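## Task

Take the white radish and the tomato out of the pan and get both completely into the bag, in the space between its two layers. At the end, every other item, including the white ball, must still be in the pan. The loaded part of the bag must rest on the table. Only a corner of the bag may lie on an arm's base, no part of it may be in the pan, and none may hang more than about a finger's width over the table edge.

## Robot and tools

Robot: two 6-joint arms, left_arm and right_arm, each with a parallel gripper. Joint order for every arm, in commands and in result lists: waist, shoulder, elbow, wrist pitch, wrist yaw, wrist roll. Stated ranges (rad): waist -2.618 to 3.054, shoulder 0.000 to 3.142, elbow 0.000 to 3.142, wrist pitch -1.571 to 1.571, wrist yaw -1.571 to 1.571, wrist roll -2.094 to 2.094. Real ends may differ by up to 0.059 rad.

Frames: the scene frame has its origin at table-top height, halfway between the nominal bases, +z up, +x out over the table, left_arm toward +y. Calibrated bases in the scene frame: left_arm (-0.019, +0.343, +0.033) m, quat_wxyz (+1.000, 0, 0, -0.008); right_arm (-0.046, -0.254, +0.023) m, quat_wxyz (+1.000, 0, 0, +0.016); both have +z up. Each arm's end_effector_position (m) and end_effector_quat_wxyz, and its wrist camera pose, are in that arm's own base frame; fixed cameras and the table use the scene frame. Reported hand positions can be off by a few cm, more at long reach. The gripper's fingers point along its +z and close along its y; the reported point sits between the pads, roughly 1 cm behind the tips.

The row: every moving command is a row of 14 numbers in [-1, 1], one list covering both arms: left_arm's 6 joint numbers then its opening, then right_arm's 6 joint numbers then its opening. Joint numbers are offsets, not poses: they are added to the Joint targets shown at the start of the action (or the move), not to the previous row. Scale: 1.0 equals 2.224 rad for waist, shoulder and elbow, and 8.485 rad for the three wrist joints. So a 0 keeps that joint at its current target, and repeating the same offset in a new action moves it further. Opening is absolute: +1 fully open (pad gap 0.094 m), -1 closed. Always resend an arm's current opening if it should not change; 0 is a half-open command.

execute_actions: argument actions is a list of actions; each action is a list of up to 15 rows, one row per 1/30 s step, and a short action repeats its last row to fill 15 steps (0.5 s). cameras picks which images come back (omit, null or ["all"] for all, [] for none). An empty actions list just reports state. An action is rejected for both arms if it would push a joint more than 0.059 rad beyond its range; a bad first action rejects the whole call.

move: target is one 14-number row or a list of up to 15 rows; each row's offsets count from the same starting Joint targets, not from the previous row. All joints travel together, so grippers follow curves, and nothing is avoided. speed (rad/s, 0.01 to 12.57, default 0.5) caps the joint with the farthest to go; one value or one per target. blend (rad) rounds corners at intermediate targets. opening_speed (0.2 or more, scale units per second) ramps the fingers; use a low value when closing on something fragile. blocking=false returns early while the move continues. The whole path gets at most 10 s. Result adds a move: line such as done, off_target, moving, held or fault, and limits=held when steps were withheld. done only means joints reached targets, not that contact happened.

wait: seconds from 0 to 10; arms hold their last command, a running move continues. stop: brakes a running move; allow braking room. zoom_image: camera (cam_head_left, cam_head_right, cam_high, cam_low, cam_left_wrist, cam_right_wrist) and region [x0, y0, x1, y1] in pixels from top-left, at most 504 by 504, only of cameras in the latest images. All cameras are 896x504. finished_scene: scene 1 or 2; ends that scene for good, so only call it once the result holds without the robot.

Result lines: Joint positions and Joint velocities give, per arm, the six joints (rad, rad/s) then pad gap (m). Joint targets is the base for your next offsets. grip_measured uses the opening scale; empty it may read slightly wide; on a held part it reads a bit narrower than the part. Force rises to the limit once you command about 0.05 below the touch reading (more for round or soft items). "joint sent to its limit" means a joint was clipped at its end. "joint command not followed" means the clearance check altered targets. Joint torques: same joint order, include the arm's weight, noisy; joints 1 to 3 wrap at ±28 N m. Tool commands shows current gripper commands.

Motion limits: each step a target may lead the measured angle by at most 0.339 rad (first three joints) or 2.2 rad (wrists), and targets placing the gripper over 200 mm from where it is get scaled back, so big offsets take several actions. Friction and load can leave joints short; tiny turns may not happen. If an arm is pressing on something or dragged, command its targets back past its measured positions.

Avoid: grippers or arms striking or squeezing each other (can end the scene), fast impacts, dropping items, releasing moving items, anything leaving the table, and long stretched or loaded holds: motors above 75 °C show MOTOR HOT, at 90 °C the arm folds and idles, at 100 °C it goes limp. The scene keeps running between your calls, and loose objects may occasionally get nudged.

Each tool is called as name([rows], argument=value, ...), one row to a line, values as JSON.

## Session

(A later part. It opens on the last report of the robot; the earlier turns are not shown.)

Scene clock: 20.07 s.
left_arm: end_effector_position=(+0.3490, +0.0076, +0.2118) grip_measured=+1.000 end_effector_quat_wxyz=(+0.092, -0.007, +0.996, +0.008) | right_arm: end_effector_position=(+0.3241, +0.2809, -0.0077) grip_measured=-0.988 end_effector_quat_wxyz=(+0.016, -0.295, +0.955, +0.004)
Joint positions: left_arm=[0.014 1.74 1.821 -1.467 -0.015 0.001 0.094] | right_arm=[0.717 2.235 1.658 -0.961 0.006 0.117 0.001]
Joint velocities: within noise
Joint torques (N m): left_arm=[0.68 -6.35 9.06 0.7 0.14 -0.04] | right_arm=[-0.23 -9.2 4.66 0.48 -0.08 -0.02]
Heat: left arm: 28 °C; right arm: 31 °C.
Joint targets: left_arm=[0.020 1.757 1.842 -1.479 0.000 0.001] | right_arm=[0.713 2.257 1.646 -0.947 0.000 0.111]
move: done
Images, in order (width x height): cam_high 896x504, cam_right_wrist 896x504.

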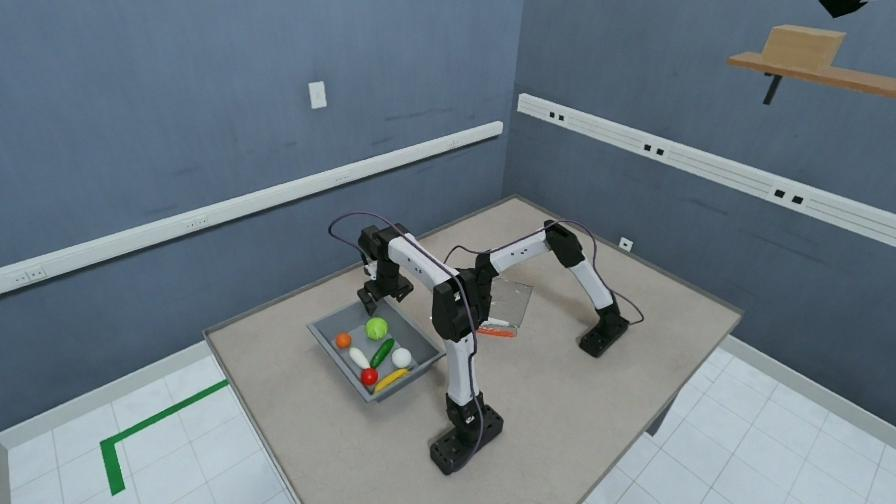

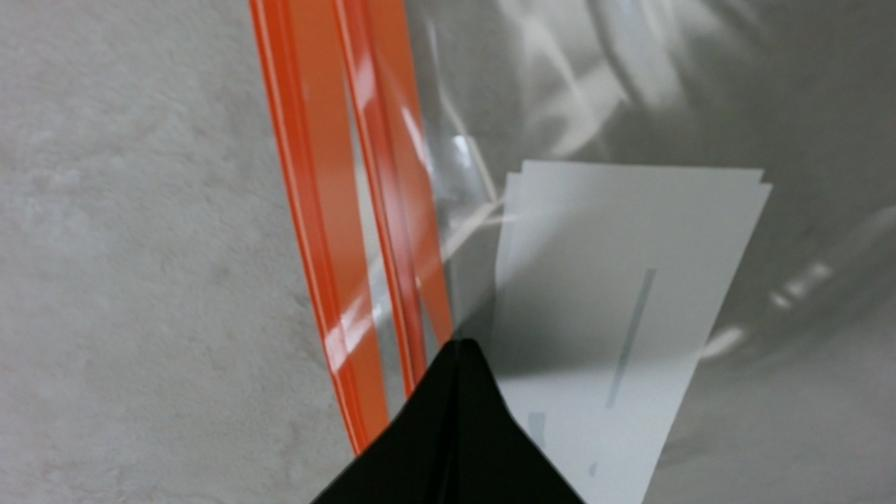

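move(target=[0,0,0,0,0,0,1, 0,-0.0342,0.0772,-0.0292,0,0,-1], speed=0.15)

zoom_image(camera="cam_head_left", region=[330, 200, 510, 360])

zoom_image(camera="cam_low", region=[300, 240, 560, 360])

Scene clock: 22.67 s.
left_arm: end_effector_position=(+0.3490, +0.0076, +0.2118) grip_measured=+1.000 end_effector_quat_wxyz=(+0.092, -0.007, +0.996, +0.008) | right_arm: end_effector_position=(+0.3135, +0.2716, +0.0250) grip_measured=-0.988 end_effector_quat_wxyz=(-0.027, -0.295, +0.955, -0.015)
Joint positions: left_arm=[0.014 1.74 1.821 -1.467 -0.015 0.001 0.094] | right_arm=[0.717 2.235 1.791 -1.188 0.006 0.117 0.001]
Joint velocities: within noise
Joint torques (N m): left_arm=[0.69 -6.32 9.05 0.7 0.14 -0.05] | right_arm=[-0.27 -15.9 8.28 0.07 -0.08 -0.02]
Heat: left arm: 28 °C; right arm: 32 °C.
Joint targets: left_arm=[0.020 1.757 1.842 -1.479 0.000 0.001] | right_arm=[0.713 2.181 1.817 -1.195 0.000 0.111]
move: off_target (right_arm); right_arm: the shoulder is farthest, 0.054 rad from its target

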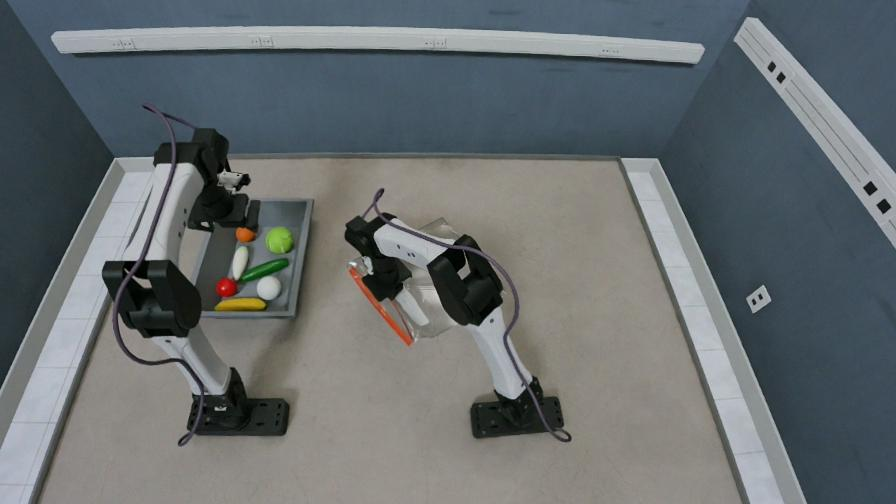

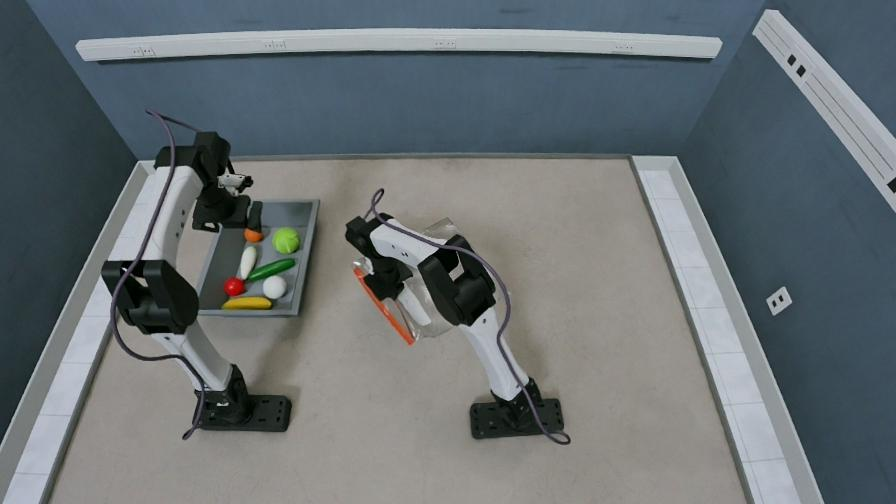

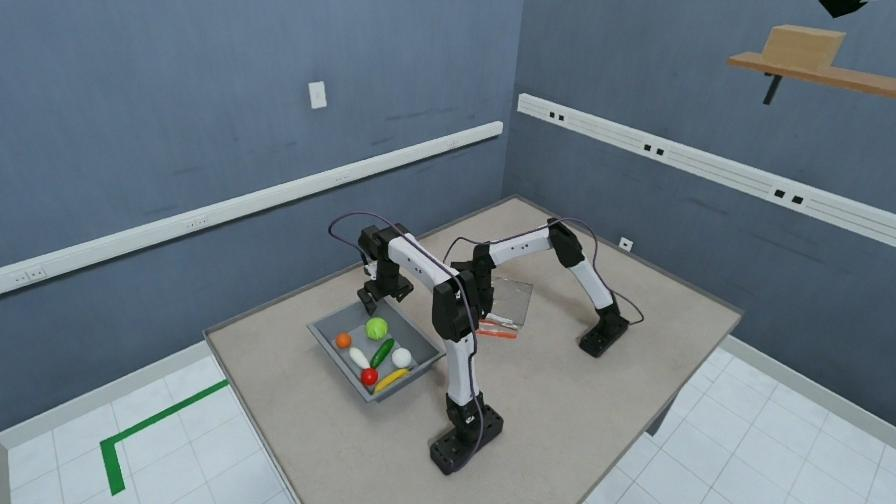

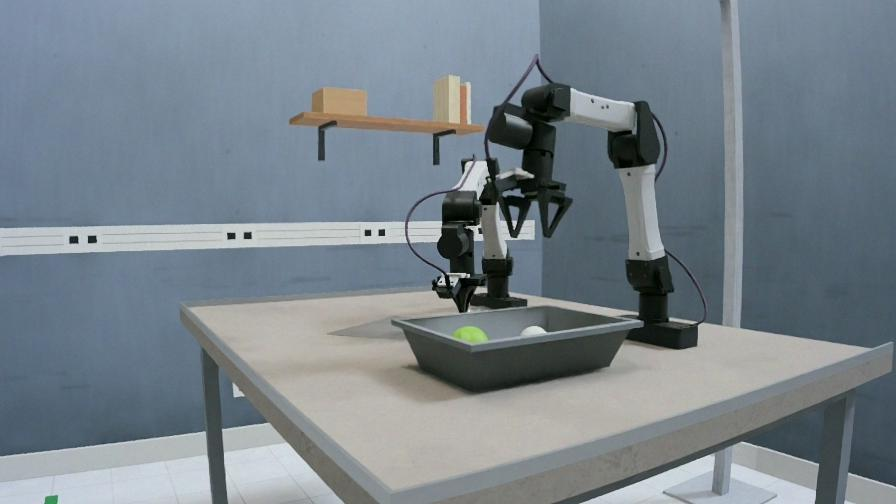

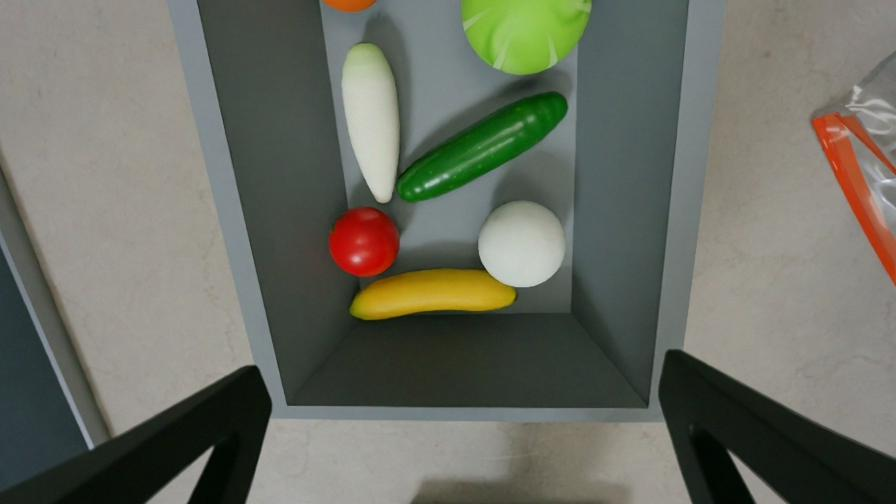

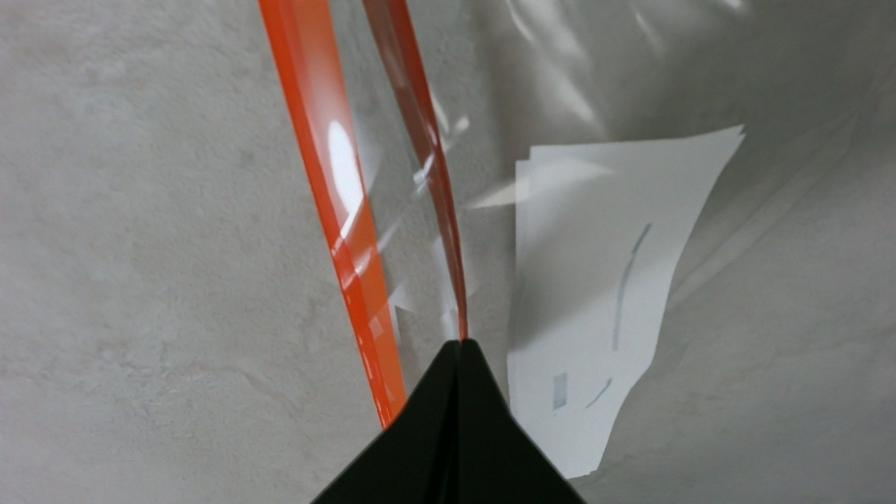

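Scaled by 2.800 from the camera's 896x504 image, which has a finer 1280x720 frame.

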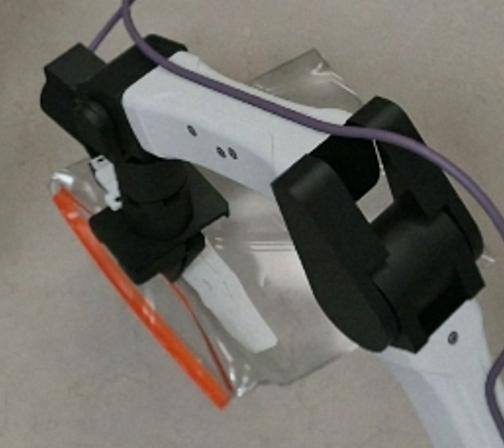

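Scaled by 1.938 from the camera's 896x504 image, which has a finer 1280x720 frame.

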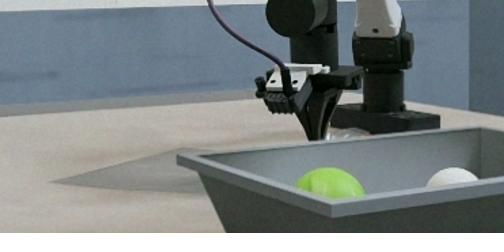

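move(target=[0,0,0,0,0,0,1, 0,-0.0139,0.0823,-0.023,0,0,-1], speed=0.15, cameras=["cam_right_wrist","cam_low","cam_head_left","cam_left_wrist"])

zoom_image(camera="cam_head_left", region=[330, 200, 510, 360])

zoom_image(camera="cam_low", region=[300, 240, 560, 360])

Scene clock: 25.63 s.
left_arm: end_effector_position=(+0.3490, +0.0076, +0.2118) grip_measured=+1.000 end_effector_quat_wxyz=(+0.092, -0.007, +0.996, +0.008) | right_arm: end_effector_position=(+0.3159, +0.2737, +0.0829) grip_measured=-0.988 end_effector_quat_wxyz=(-0.019, -0.295, +0.955, -0.012)
Joint positions: left_arm=[0.014 1.74 1.821 -1.467 -0.015 0.001 0.094] | right_arm=[0.717 2.205 1.974 -1.384 0.006 0.117 0.001]
Joint velocities: within noise
Joint torques (N m): left_arm=[0.66 -6.35 9.03 0.71 0.14 -0.05] | right_arm=[-0.35 -15.91 8.42 0.12 -0.08 -0.02]
Heat: left arm: 28 °C; right arm: 34 °C.
Joint targets: left_arm=[0.020 1.757 1.842 -1.479 0.000 0.001] | right_arm=[0.713 2.150 2.000 -1.391 0.000 0.111]
move: off_target (right_arm); right_arm: the shoulder is farthest, 0.055 rad from its target
Images, in order (width x height): cam_head_left 896x504, cam_low 896x504, cam_left_wrist 896x504, cam_right_wrist 896x504.

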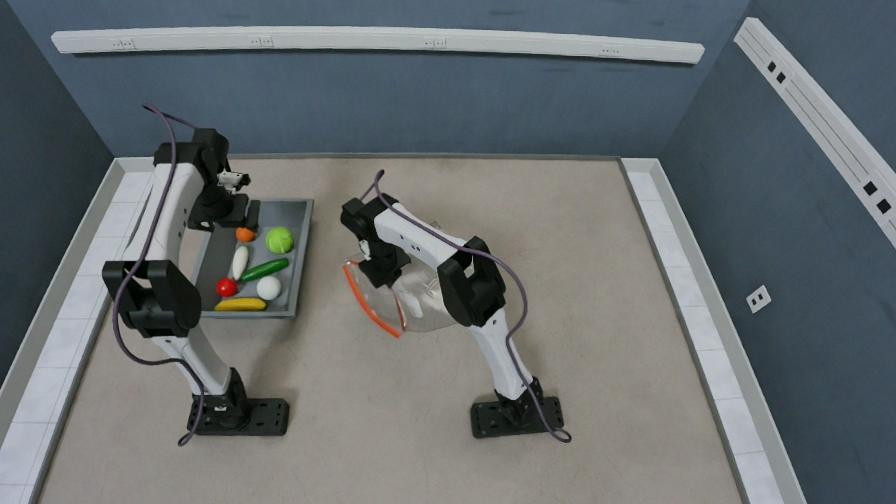

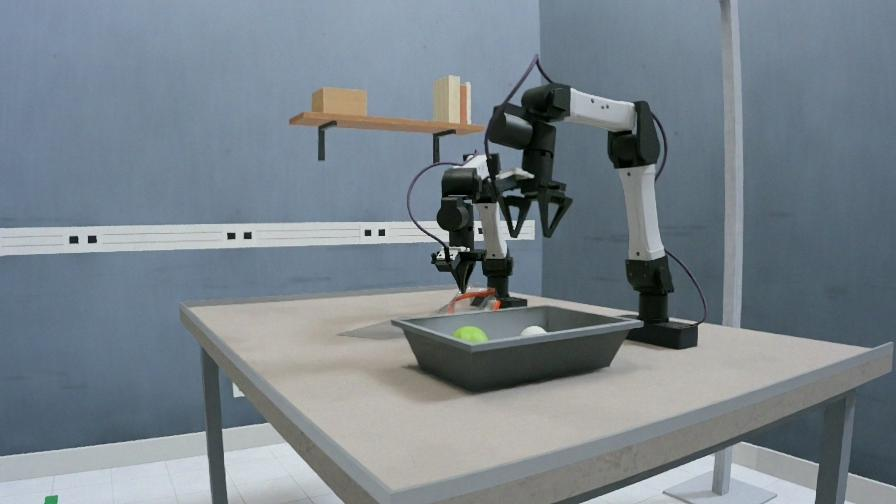

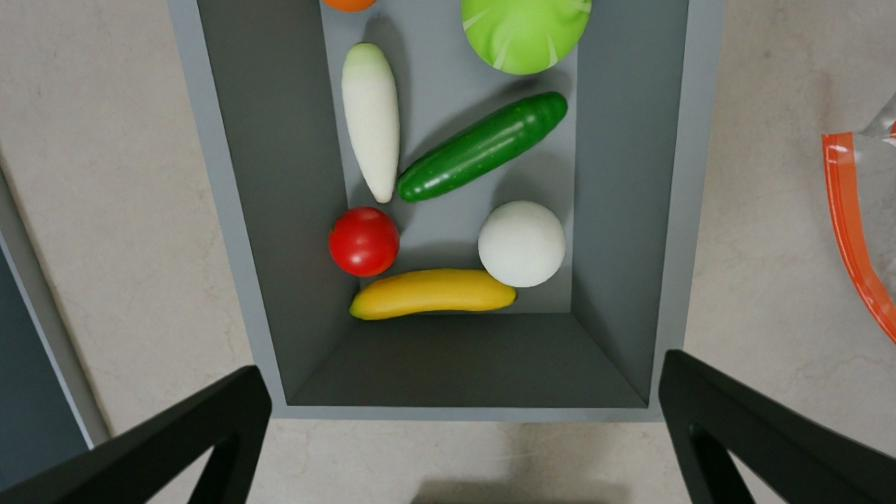

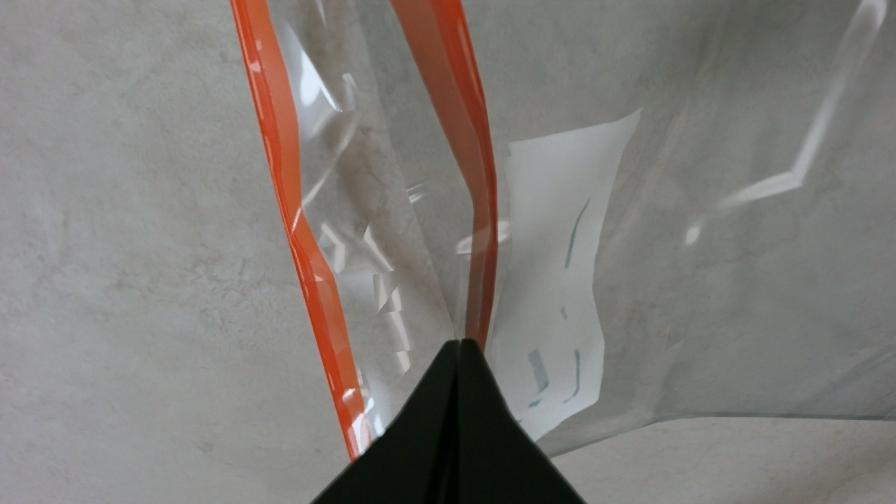

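Scaled by 2.800 from the camera's 896x504 image, which has a finer 1280x720 frame.

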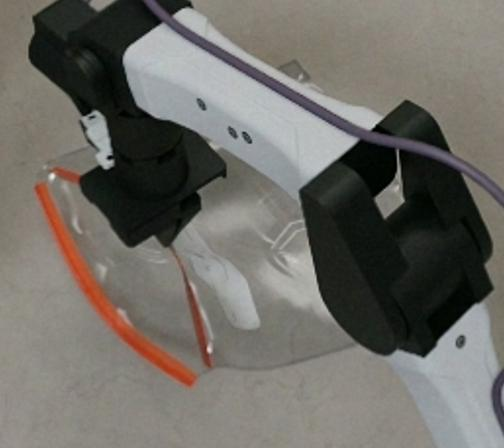

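Scaled by 1.938 from the camera's 896x504 image, which has a finer 1280x720 frame.

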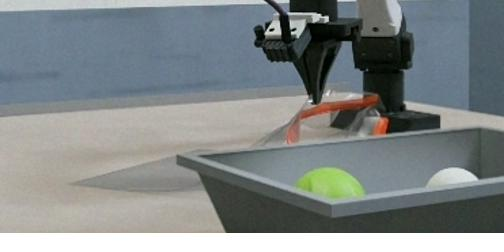

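move(target=[0.0931,0.0175,-0.2455,0.0471,0,0.0258,0.404, 0,0,0,0,0,0,-1], speed=0.6, cameras=["cam_left_wrist","cam_high","cam_head_left"])

zoom_image(camera="cam_high", region=[290, 270, 460, 410])

Scene clock: 29.97 s.
left_arm: end_effector_position=(+0.3123, +0.0736, +0.0653) grip_measured=+0.406 end_effector_quat_wxyz=(-0.002, -0.009, +1.000, +0.006) | right_arm: end_effector_position=(+0.3157, +0.2736, +0.0829) grip_measured=-0.988 end_effector_quat_wxyz=(-0.019, -0.295, +0.955, -0.012)
Joint positions: left_arm=[0.225 1.785 1.304 -1.09 -0.012 0.207 0.066] | right_arm=[0.717 2.205 1.974 -1.385 0.006 0.117 0.001]
Joint velocities: within noise
Joint torques (N m): left_arm=[0.42 -7.09 6.09 0.52 0.13 0.06] | right_arm=[-0.35 -15.92 8.42 0.13 -0.08 -0.02]
Heat: left arm: 29 °C; right arm: 36 °C.
Joint targets: left_arm=[0.227 1.796 1.296 -1.079 0.000 0.220] | right_arm=[0.713 2.150 2.000 -1.390 0.000 0.111]
move: off_target (right_arm); right_arm: the shoulder is farthest, 0.055 rad from its target
Images, in order (width x height): cam_head_left 896x504, cam_high 896x504, cam_left_wrist 896x504.

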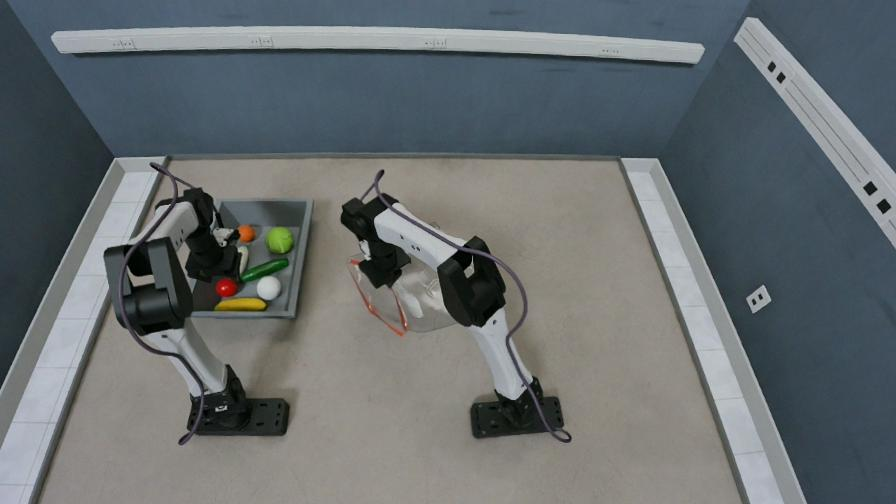

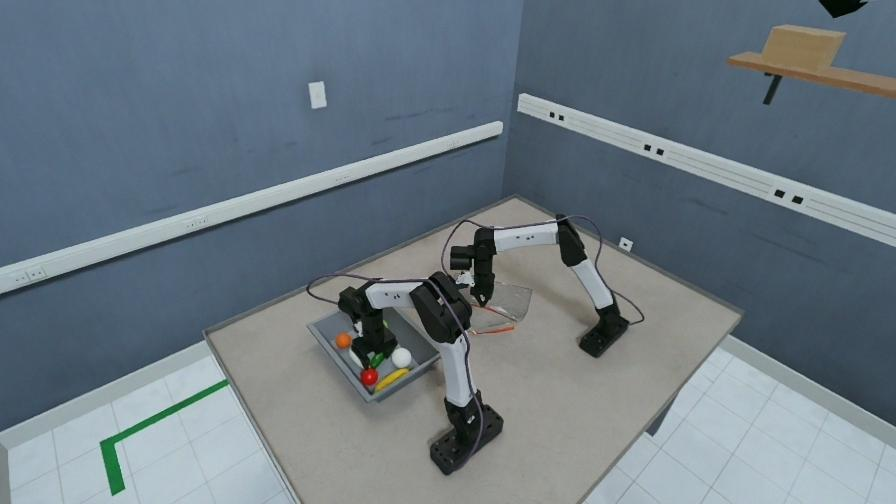

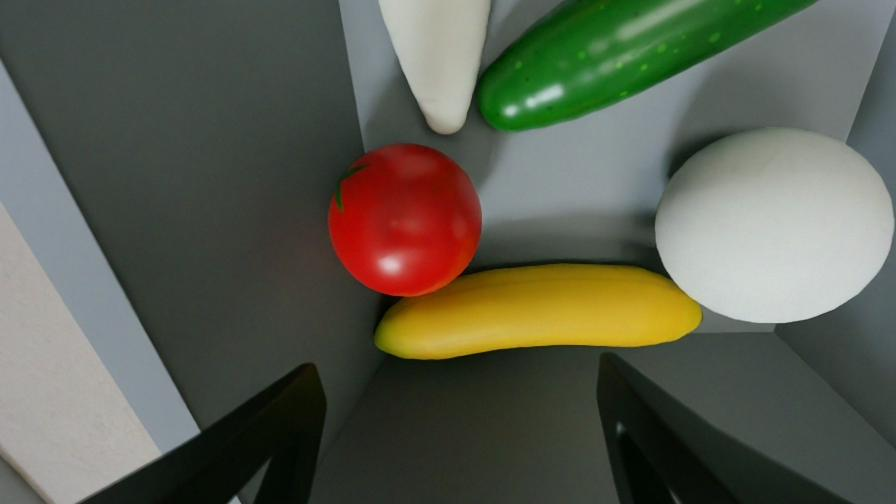

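Scaled by 2.965 from the camera's 896x504 image, which has a finer 1280x720 frame.

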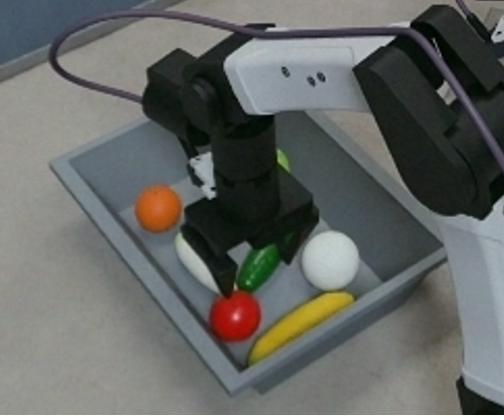

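move(target=[0.0209,0.0408,-0.0292,0.0183,0,0.0059,0.3, 0,0,0,0,0,0,-1], speed=0.3, cameras=["cam_left_wrist"])

Scene clock: 32.03 s.
left_arm: end_effector_position=(+0.3201, +0.0904, +0.0236) grip_measured=+0.302 end_effector_quat_wxyz=(+0.001, -0.006, +1.000, +0.007) | right_arm: end_effector_position=(+0.3157, +0.2736, +0.0829) grip_measured=-0.988 end_effector_quat_wxyz=(-0.019, -0.295, +0.955, -0.012)
Joint positions: left_arm=[0.269 1.872 1.241 -0.935 -0.012 0.257 0.061] | right_arm=[0.717 2.205 1.974 -1.385 0.006 0.117 0.001]
Joint velocities: within noise
Joint torques (N m): left_arm=[0.64 -7.27 5.56 0.52 0.13 0.09] | right_arm=[-0.34 -15.92 8.4 0.13 -0.08 -0.02]
Heat: left arm: 29 °C; right arm: 37 °C.
Joint targets: left_arm=[0.274 1.887 1.231 -0.924 0.000 0.270] | right_arm=[0.713 2.150 2.000 -1.390 0.000 0.111]
move: off_target (right_arm); right_arm: the shoulder is farthest, 0.055 rad from its target
Images, in order (width x height): cam_left_wrist 896x504.

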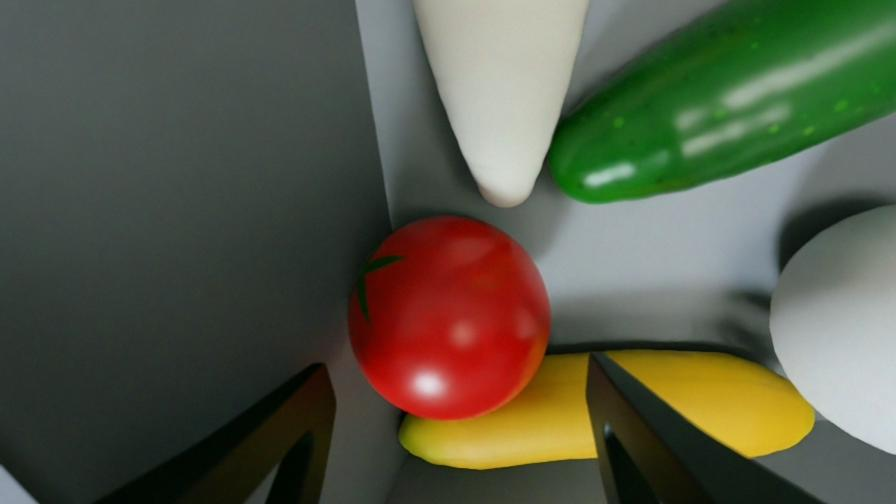

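move(target=[0.003,0.0152,-0.019,0.009,0,0,0.34, 0,0,0,0,0,0,-1], speed=0.15, cameras=["cam_left_wrist"])

Scene clock: 33.17 s.
left_arm: end_effector_position=(+0.3190, +0.0886, +0.0058) grip_measured=+0.338 end_effector_quat_wxyz=(+0.000, -0.007, +1.000, -0.001) | right_arm: end_effector_position=(+0.3157, +0.2736, +0.0829) grip_measured=-0.988 end_effector_quat_wxyz=(-0.019, -0.295, +0.955, -0.012)
Joint positions: left_arm=[0.272 1.899 1.2 -0.873 0.002 0.258 0.063] | right_arm=[0.717 2.205 1.974 -1.385 0.006 0.117 0.001]
Joint velocities: within noise
Joint torques (N m): left_arm=[0.87 -6.82 5.14 0.67 0.02 0.07] | right_arm=[-0.36 -15.94 8.4 0.13 -0.08 -0.02]
Heat: left arm: 29 °C; right arm: 38 °C.
Joint targets: left_arm=[0.280 1.920 1.189 -0.848 0.000 0.270] | right_arm=[0.713 2.150 2.000 -1.390 0.000 0.111]
move: off_target (right_arm); right_arm: the shoulder is farthest, 0.055 rad from its target
Images, in order (width x height): cam_left_wrist 896x504.

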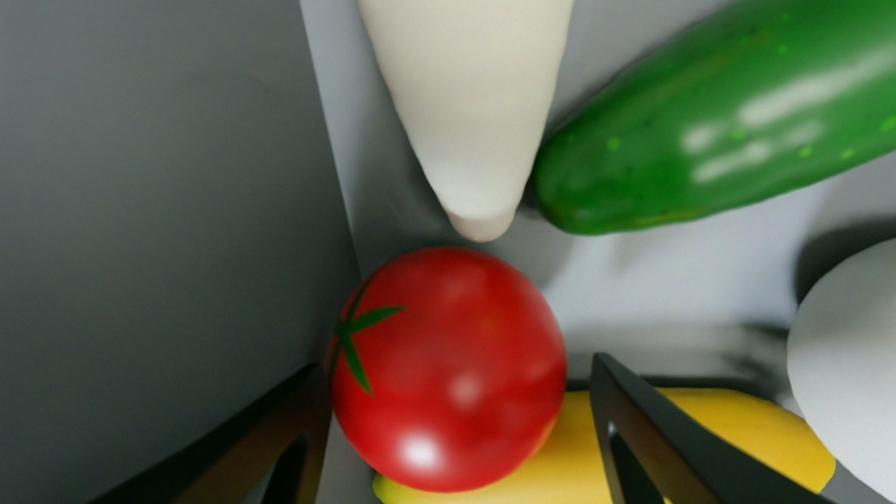

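move([
  [-0.001,0.0054,-0.0067,0.0032,0,0,0.34, 0,0,0,0,0,0,-1],
  [-0.001,0.0054,-0.0067,0.0032,0,0,0.0, 0,0,0,0,0,0,-1],
], speed=0.15, opening_speed=0.3, cameras=["cam_left_wrist"])

Scene clock: 35.63 s.
left_arm: end_effector_position=(+0.3226, +0.0888, -0.0013) grip_measured=+0.003 end_effector_quat_wxyz=(+0.008, -0.007, +1.000, -0.001) | right_arm: end_effector_position=(+0.3157, +0.2736, +0.0829) grip_measured=-0.988 end_effector_quat_wxyz=(-0.019, -0.295, +0.955, -0.012)
Joint positions: left_arm=[0.272 1.911 1.185 -0.831 0.006 0.258 0.047] | right_arm=[0.717 2.205 1.974 -1.385 0.006 0.117 0.001]
Joint velocities: within noise
Joint torques (N m): left_arm=[0.73 -6.87 5.12 0.53 -0.03 0.07] | right_arm=[-0.32 -15.95 8.42 0.13 -0.08 -0.02]
Heat: left arm: 29 °C; right arm: 39 °C.
Joint targets: left_arm=[0.278 1.932 1.174 -0.821 0.000 0.270] | right_arm=[0.713 2.150 2.000 -1.390 0.000 0.111]
move: off_target (right_arm); right_arm: the shoulder is farthest, 0.055 rad from its target
Images, in order (width x height): cam_left_wrist 896x504.

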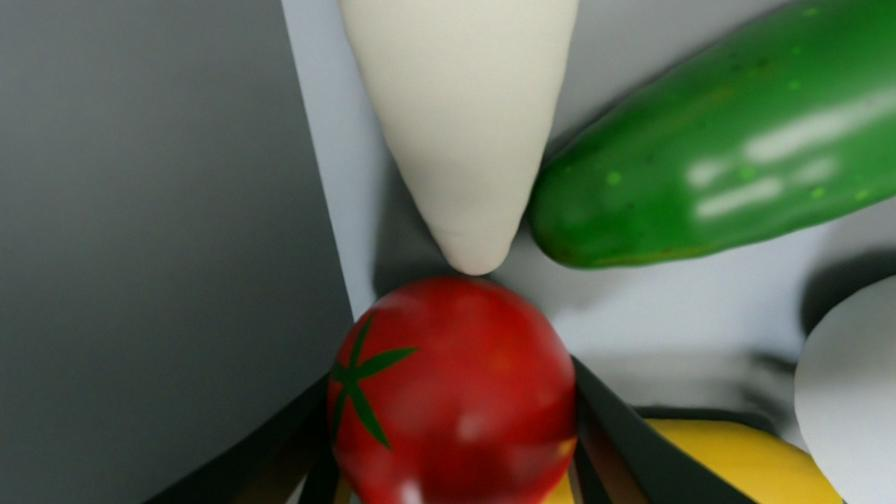

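move(target=[0,-0.0571,0.2005,-0.0682,0,0,-0.04, 0,0,0,0,0,0,-1], speed=0.4, cameras=["cam_left_wrist","cam_low"])

Scene clock: 39.83 s.
left_arm: end_effector_position=(+0.3172, +0.0873, +0.1274) grip_measured=-0.035 end_effector_quat_wxyz=(-0.019, -0.007, +1.000, -0.008) | right_arm: end_effector_position=(+0.3157, +0.2736, +0.0829) grip_measured=-0.988 end_effector_quat_wxyz=(-0.019, -0.295, +0.955, -0.012)
Joint positions: left_arm=[0.272 1.826 1.603 -1.387 0.006 0.258 0.045] | right_arm=[0.717 2.205 1.974 -1.385 0.006 0.117 0.001]
Joint velocities: within noise
Joint torques (N m): left_arm=[0.68 -9.95 8.58 0.17 -0.02 0.07] | right_arm=[-0.35 -15.92 8.42 0.13 -0.08 -0.02]
Heat: left arm: 29 °C; right arm: 41 °C.
Joint targets: left_arm=[0.278 1.805 1.620 -1.399 0.000 0.270] | right_arm=[0.713 2.150 2.000 -1.390 0.000 0.111]
move: off_target (right_arm); right_arm: the shoulder is farthest, 0.055 rad from its target
Images, in order (width x height): cam_low 896x504, cam_left_wrist 896x504.

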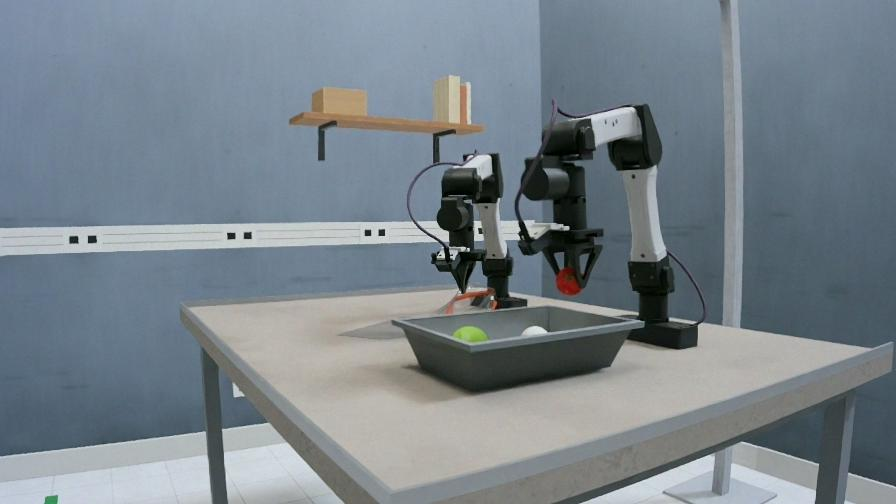

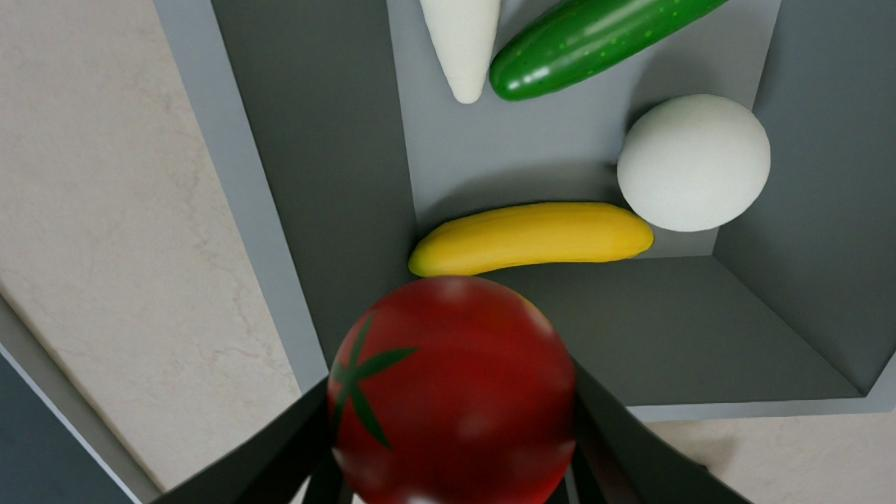

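move(target=[-0.4924,-0.3535,-0.5311,0.1715,0,-0.0318,-0.04, 0,0,0,0,0,0,-1], speed=0.7)

zoom_image(camera="cam_head_left", region=[300, 200, 480, 360])

Scene clock: 43.07 s.
left_arm: end_effector_position=(+0.2294, -0.2425, +0.1302) grip_measured=-0.035 end_effector_quat_wxyz=(+0.456, +0.349, +0.796, -0.194) | right_arm: end_effector_position=(+0.3157, +0.2736, +0.0829) grip_measured=-0.988 end_effector_quat_wxyz=(-0.019, -0.295, +0.955, -0.012)
Joint positions: left_arm=[-0.811 1.033 0.45 0.048 0.004 0.013 0.045] | right_arm=[0.717 2.205 1.974 -1.385 0.006 0.117 0.001]
Joint velocities: within noise
Joint torques (N m): left_arm=[-0.25 -3.62 7.16 2.36 -0.02 -0.17] | right_arm=[-0.34 -15.92 8.4 0.14 -0.08 -0.02]
Heat: left arm: 29 °C; right arm: 42 °C.
Joint targets: left_arm=[-0.817 1.019 0.439 0.056 0.000 0.000] | right_arm=[0.713 2.150 2.000 -1.390 0.000 0.111]
move: off_target (right_arm); right_arm: the shoulder is farthest, 0.055 rad from its target

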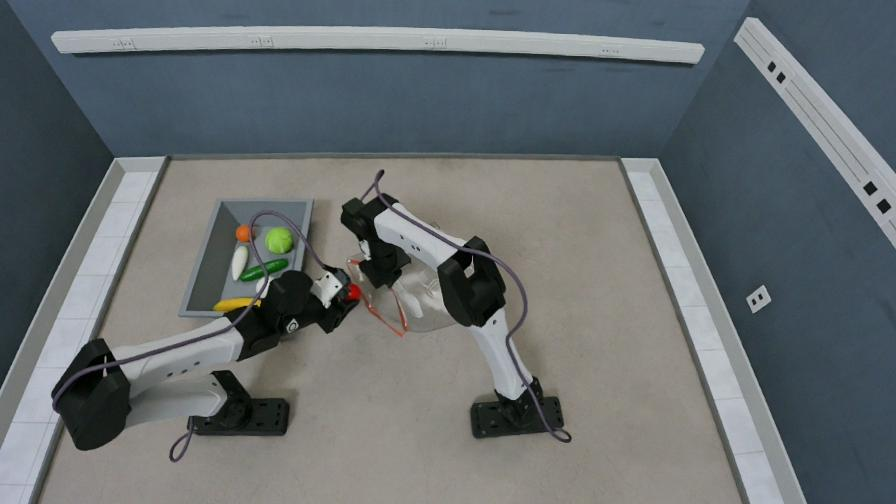

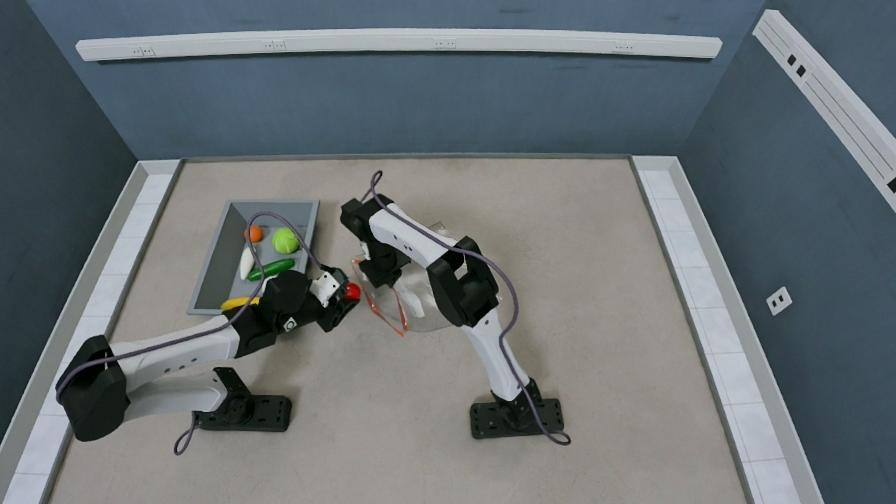

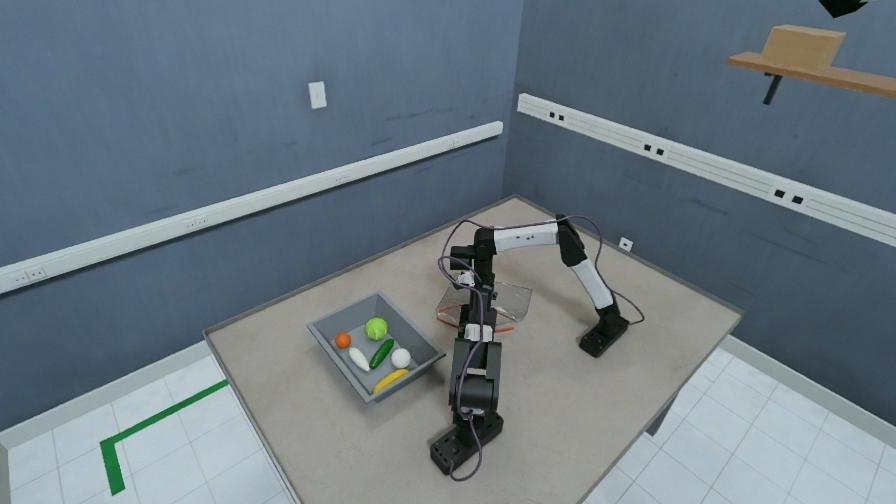

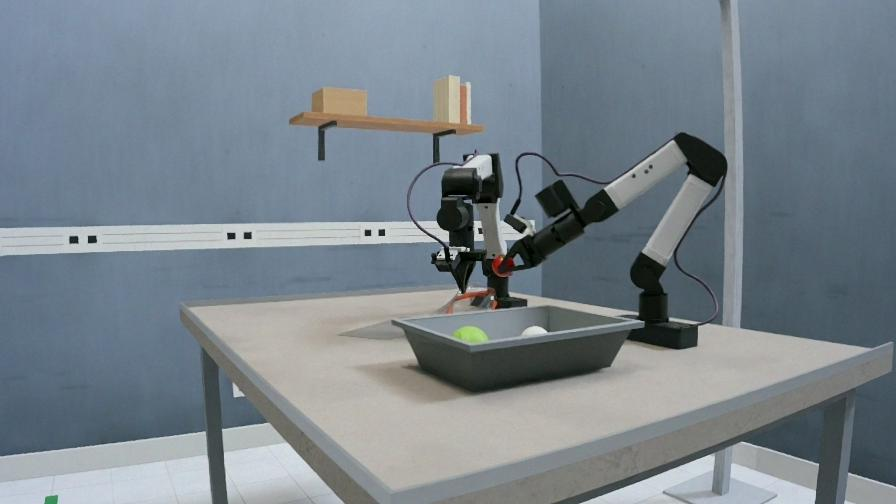

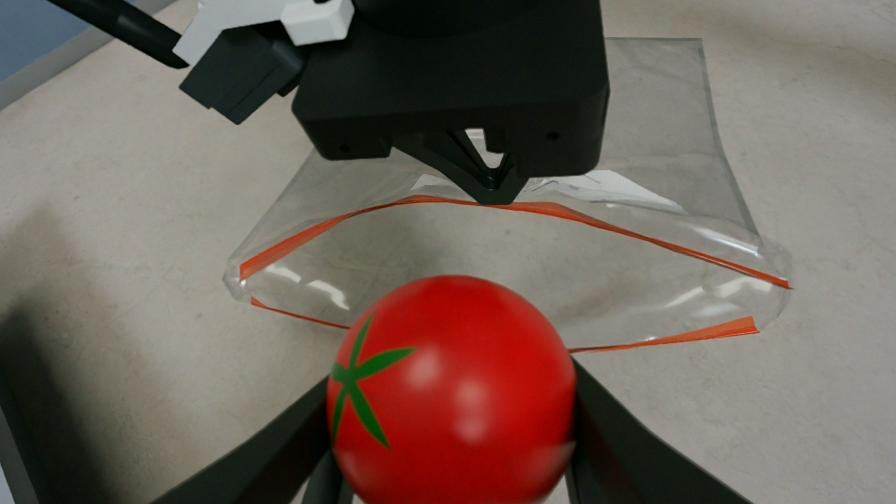

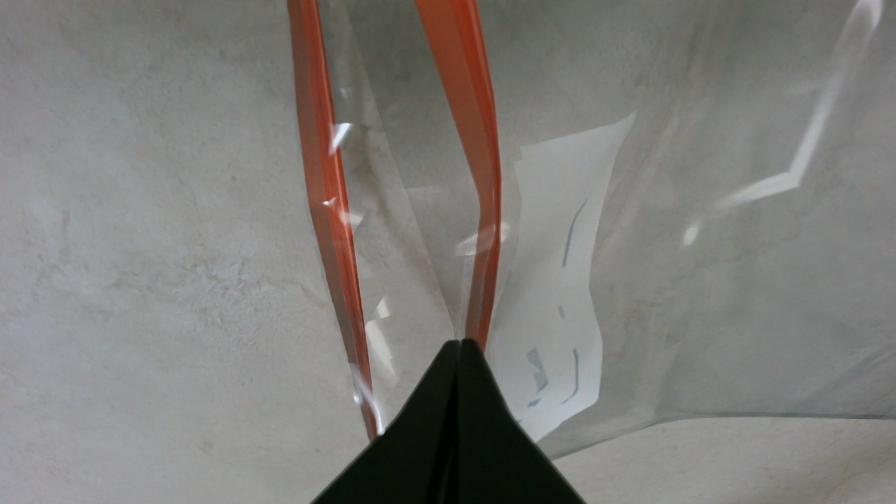

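Scaled by 2.800 from the camera's 896x504 image, which has a finer 1280x720 frame.

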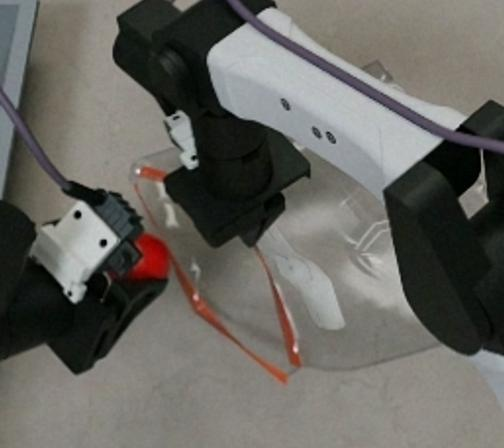

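move(target=[-0.0148,0.446,-0.0436,0.1547,0,0,-0.04, 0,0,0,0,0,0,-1], speed=0.5, cameras=["cam_left_wrist","cam_low","cam_head_left"])

zoom_image(camera="cam_low", region=[400, 200, 640, 350])

zoom_image(camera="cam_head_left", region=[300, 200, 480, 360])

Scene clock: 48.10 s.
left_arm: end_effector_position=(+0.2692, -0.3032, +0.0346) grip_measured=-0.035 end_effector_quat_wxyz=(+0.545, +0.330, +0.731, -0.246) | right_arm: end_effector_position=(+0.3179, +0.2707, +0.0831) grip_measured=-0.988 end_effector_quat_wxyz=(-0.019, -0.295, +0.955, -0.013)
Joint positions: left_arm=[-0.843 1.998 0.348 1.36 0.004 0.002 0.045] | right_arm=[0.709 2.205 1.974 -1.386 0.009 0.111 0.001]
Joint velocities: within noise
Joint torques (N m): left_arm=[-0.34 -5.6 2.55 2.53 -0.03 -0.07] | right_arm=[0.38 -15.86 8.4 0.15 -0.11 0.04]
Heat: left arm: 29 °C; right arm: 45 °C.
Joint targets: left_arm=[-0.850 2.011 0.342 1.368 0.000 0.000] | right_arm=[0.713 2.150 2.000 -1.390 0.000 0.111]
move: off_target (right_arm); right_arm: the shoulder is farthest, 0.055 rad from its target
Images, in order (width x height): cam_head_left 896x504, cam_low 896x504, cam_left_wrist 896x504.

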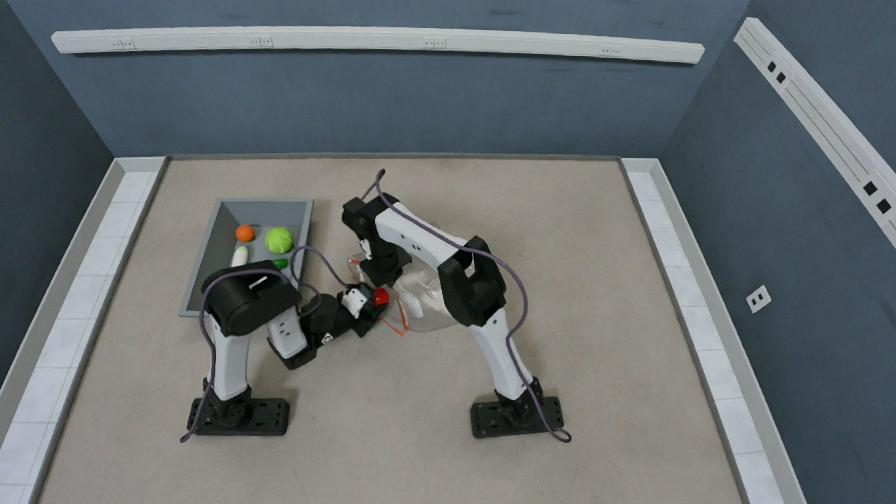

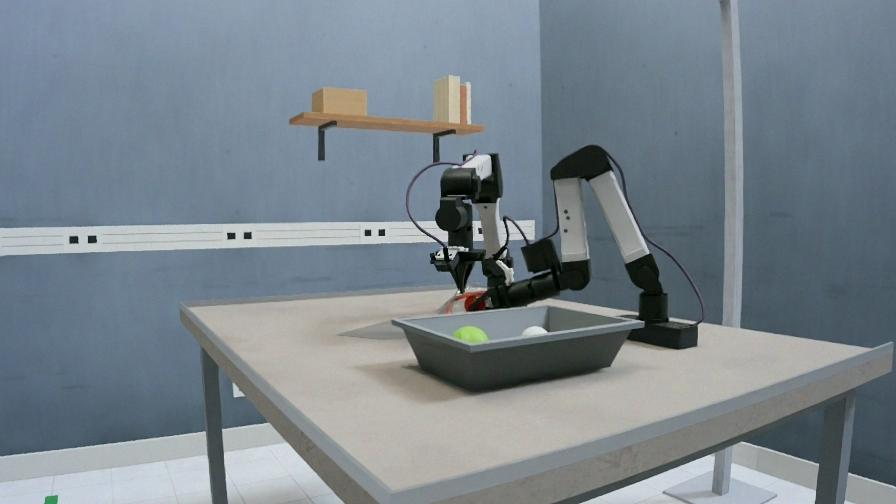

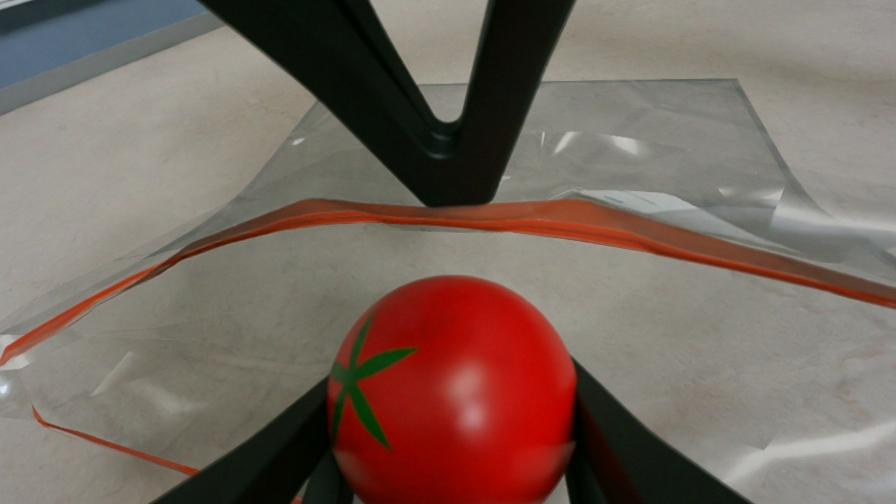

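Scaled by 2.100 from the camera's 896x504 image, which has a finer 1280x720 frame.

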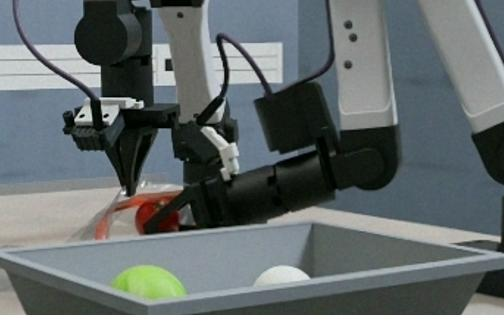

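Scaled by 2.800 from the camera's 896x504 image, which has a finer 1280x720 frame.

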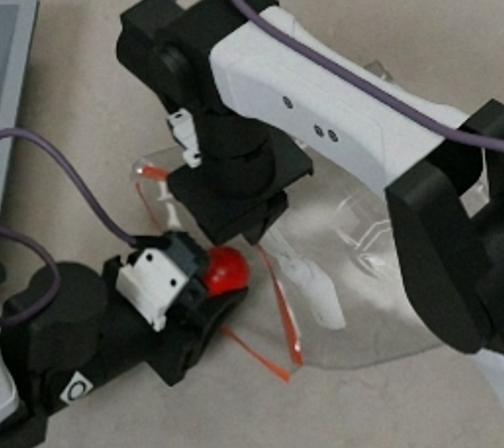

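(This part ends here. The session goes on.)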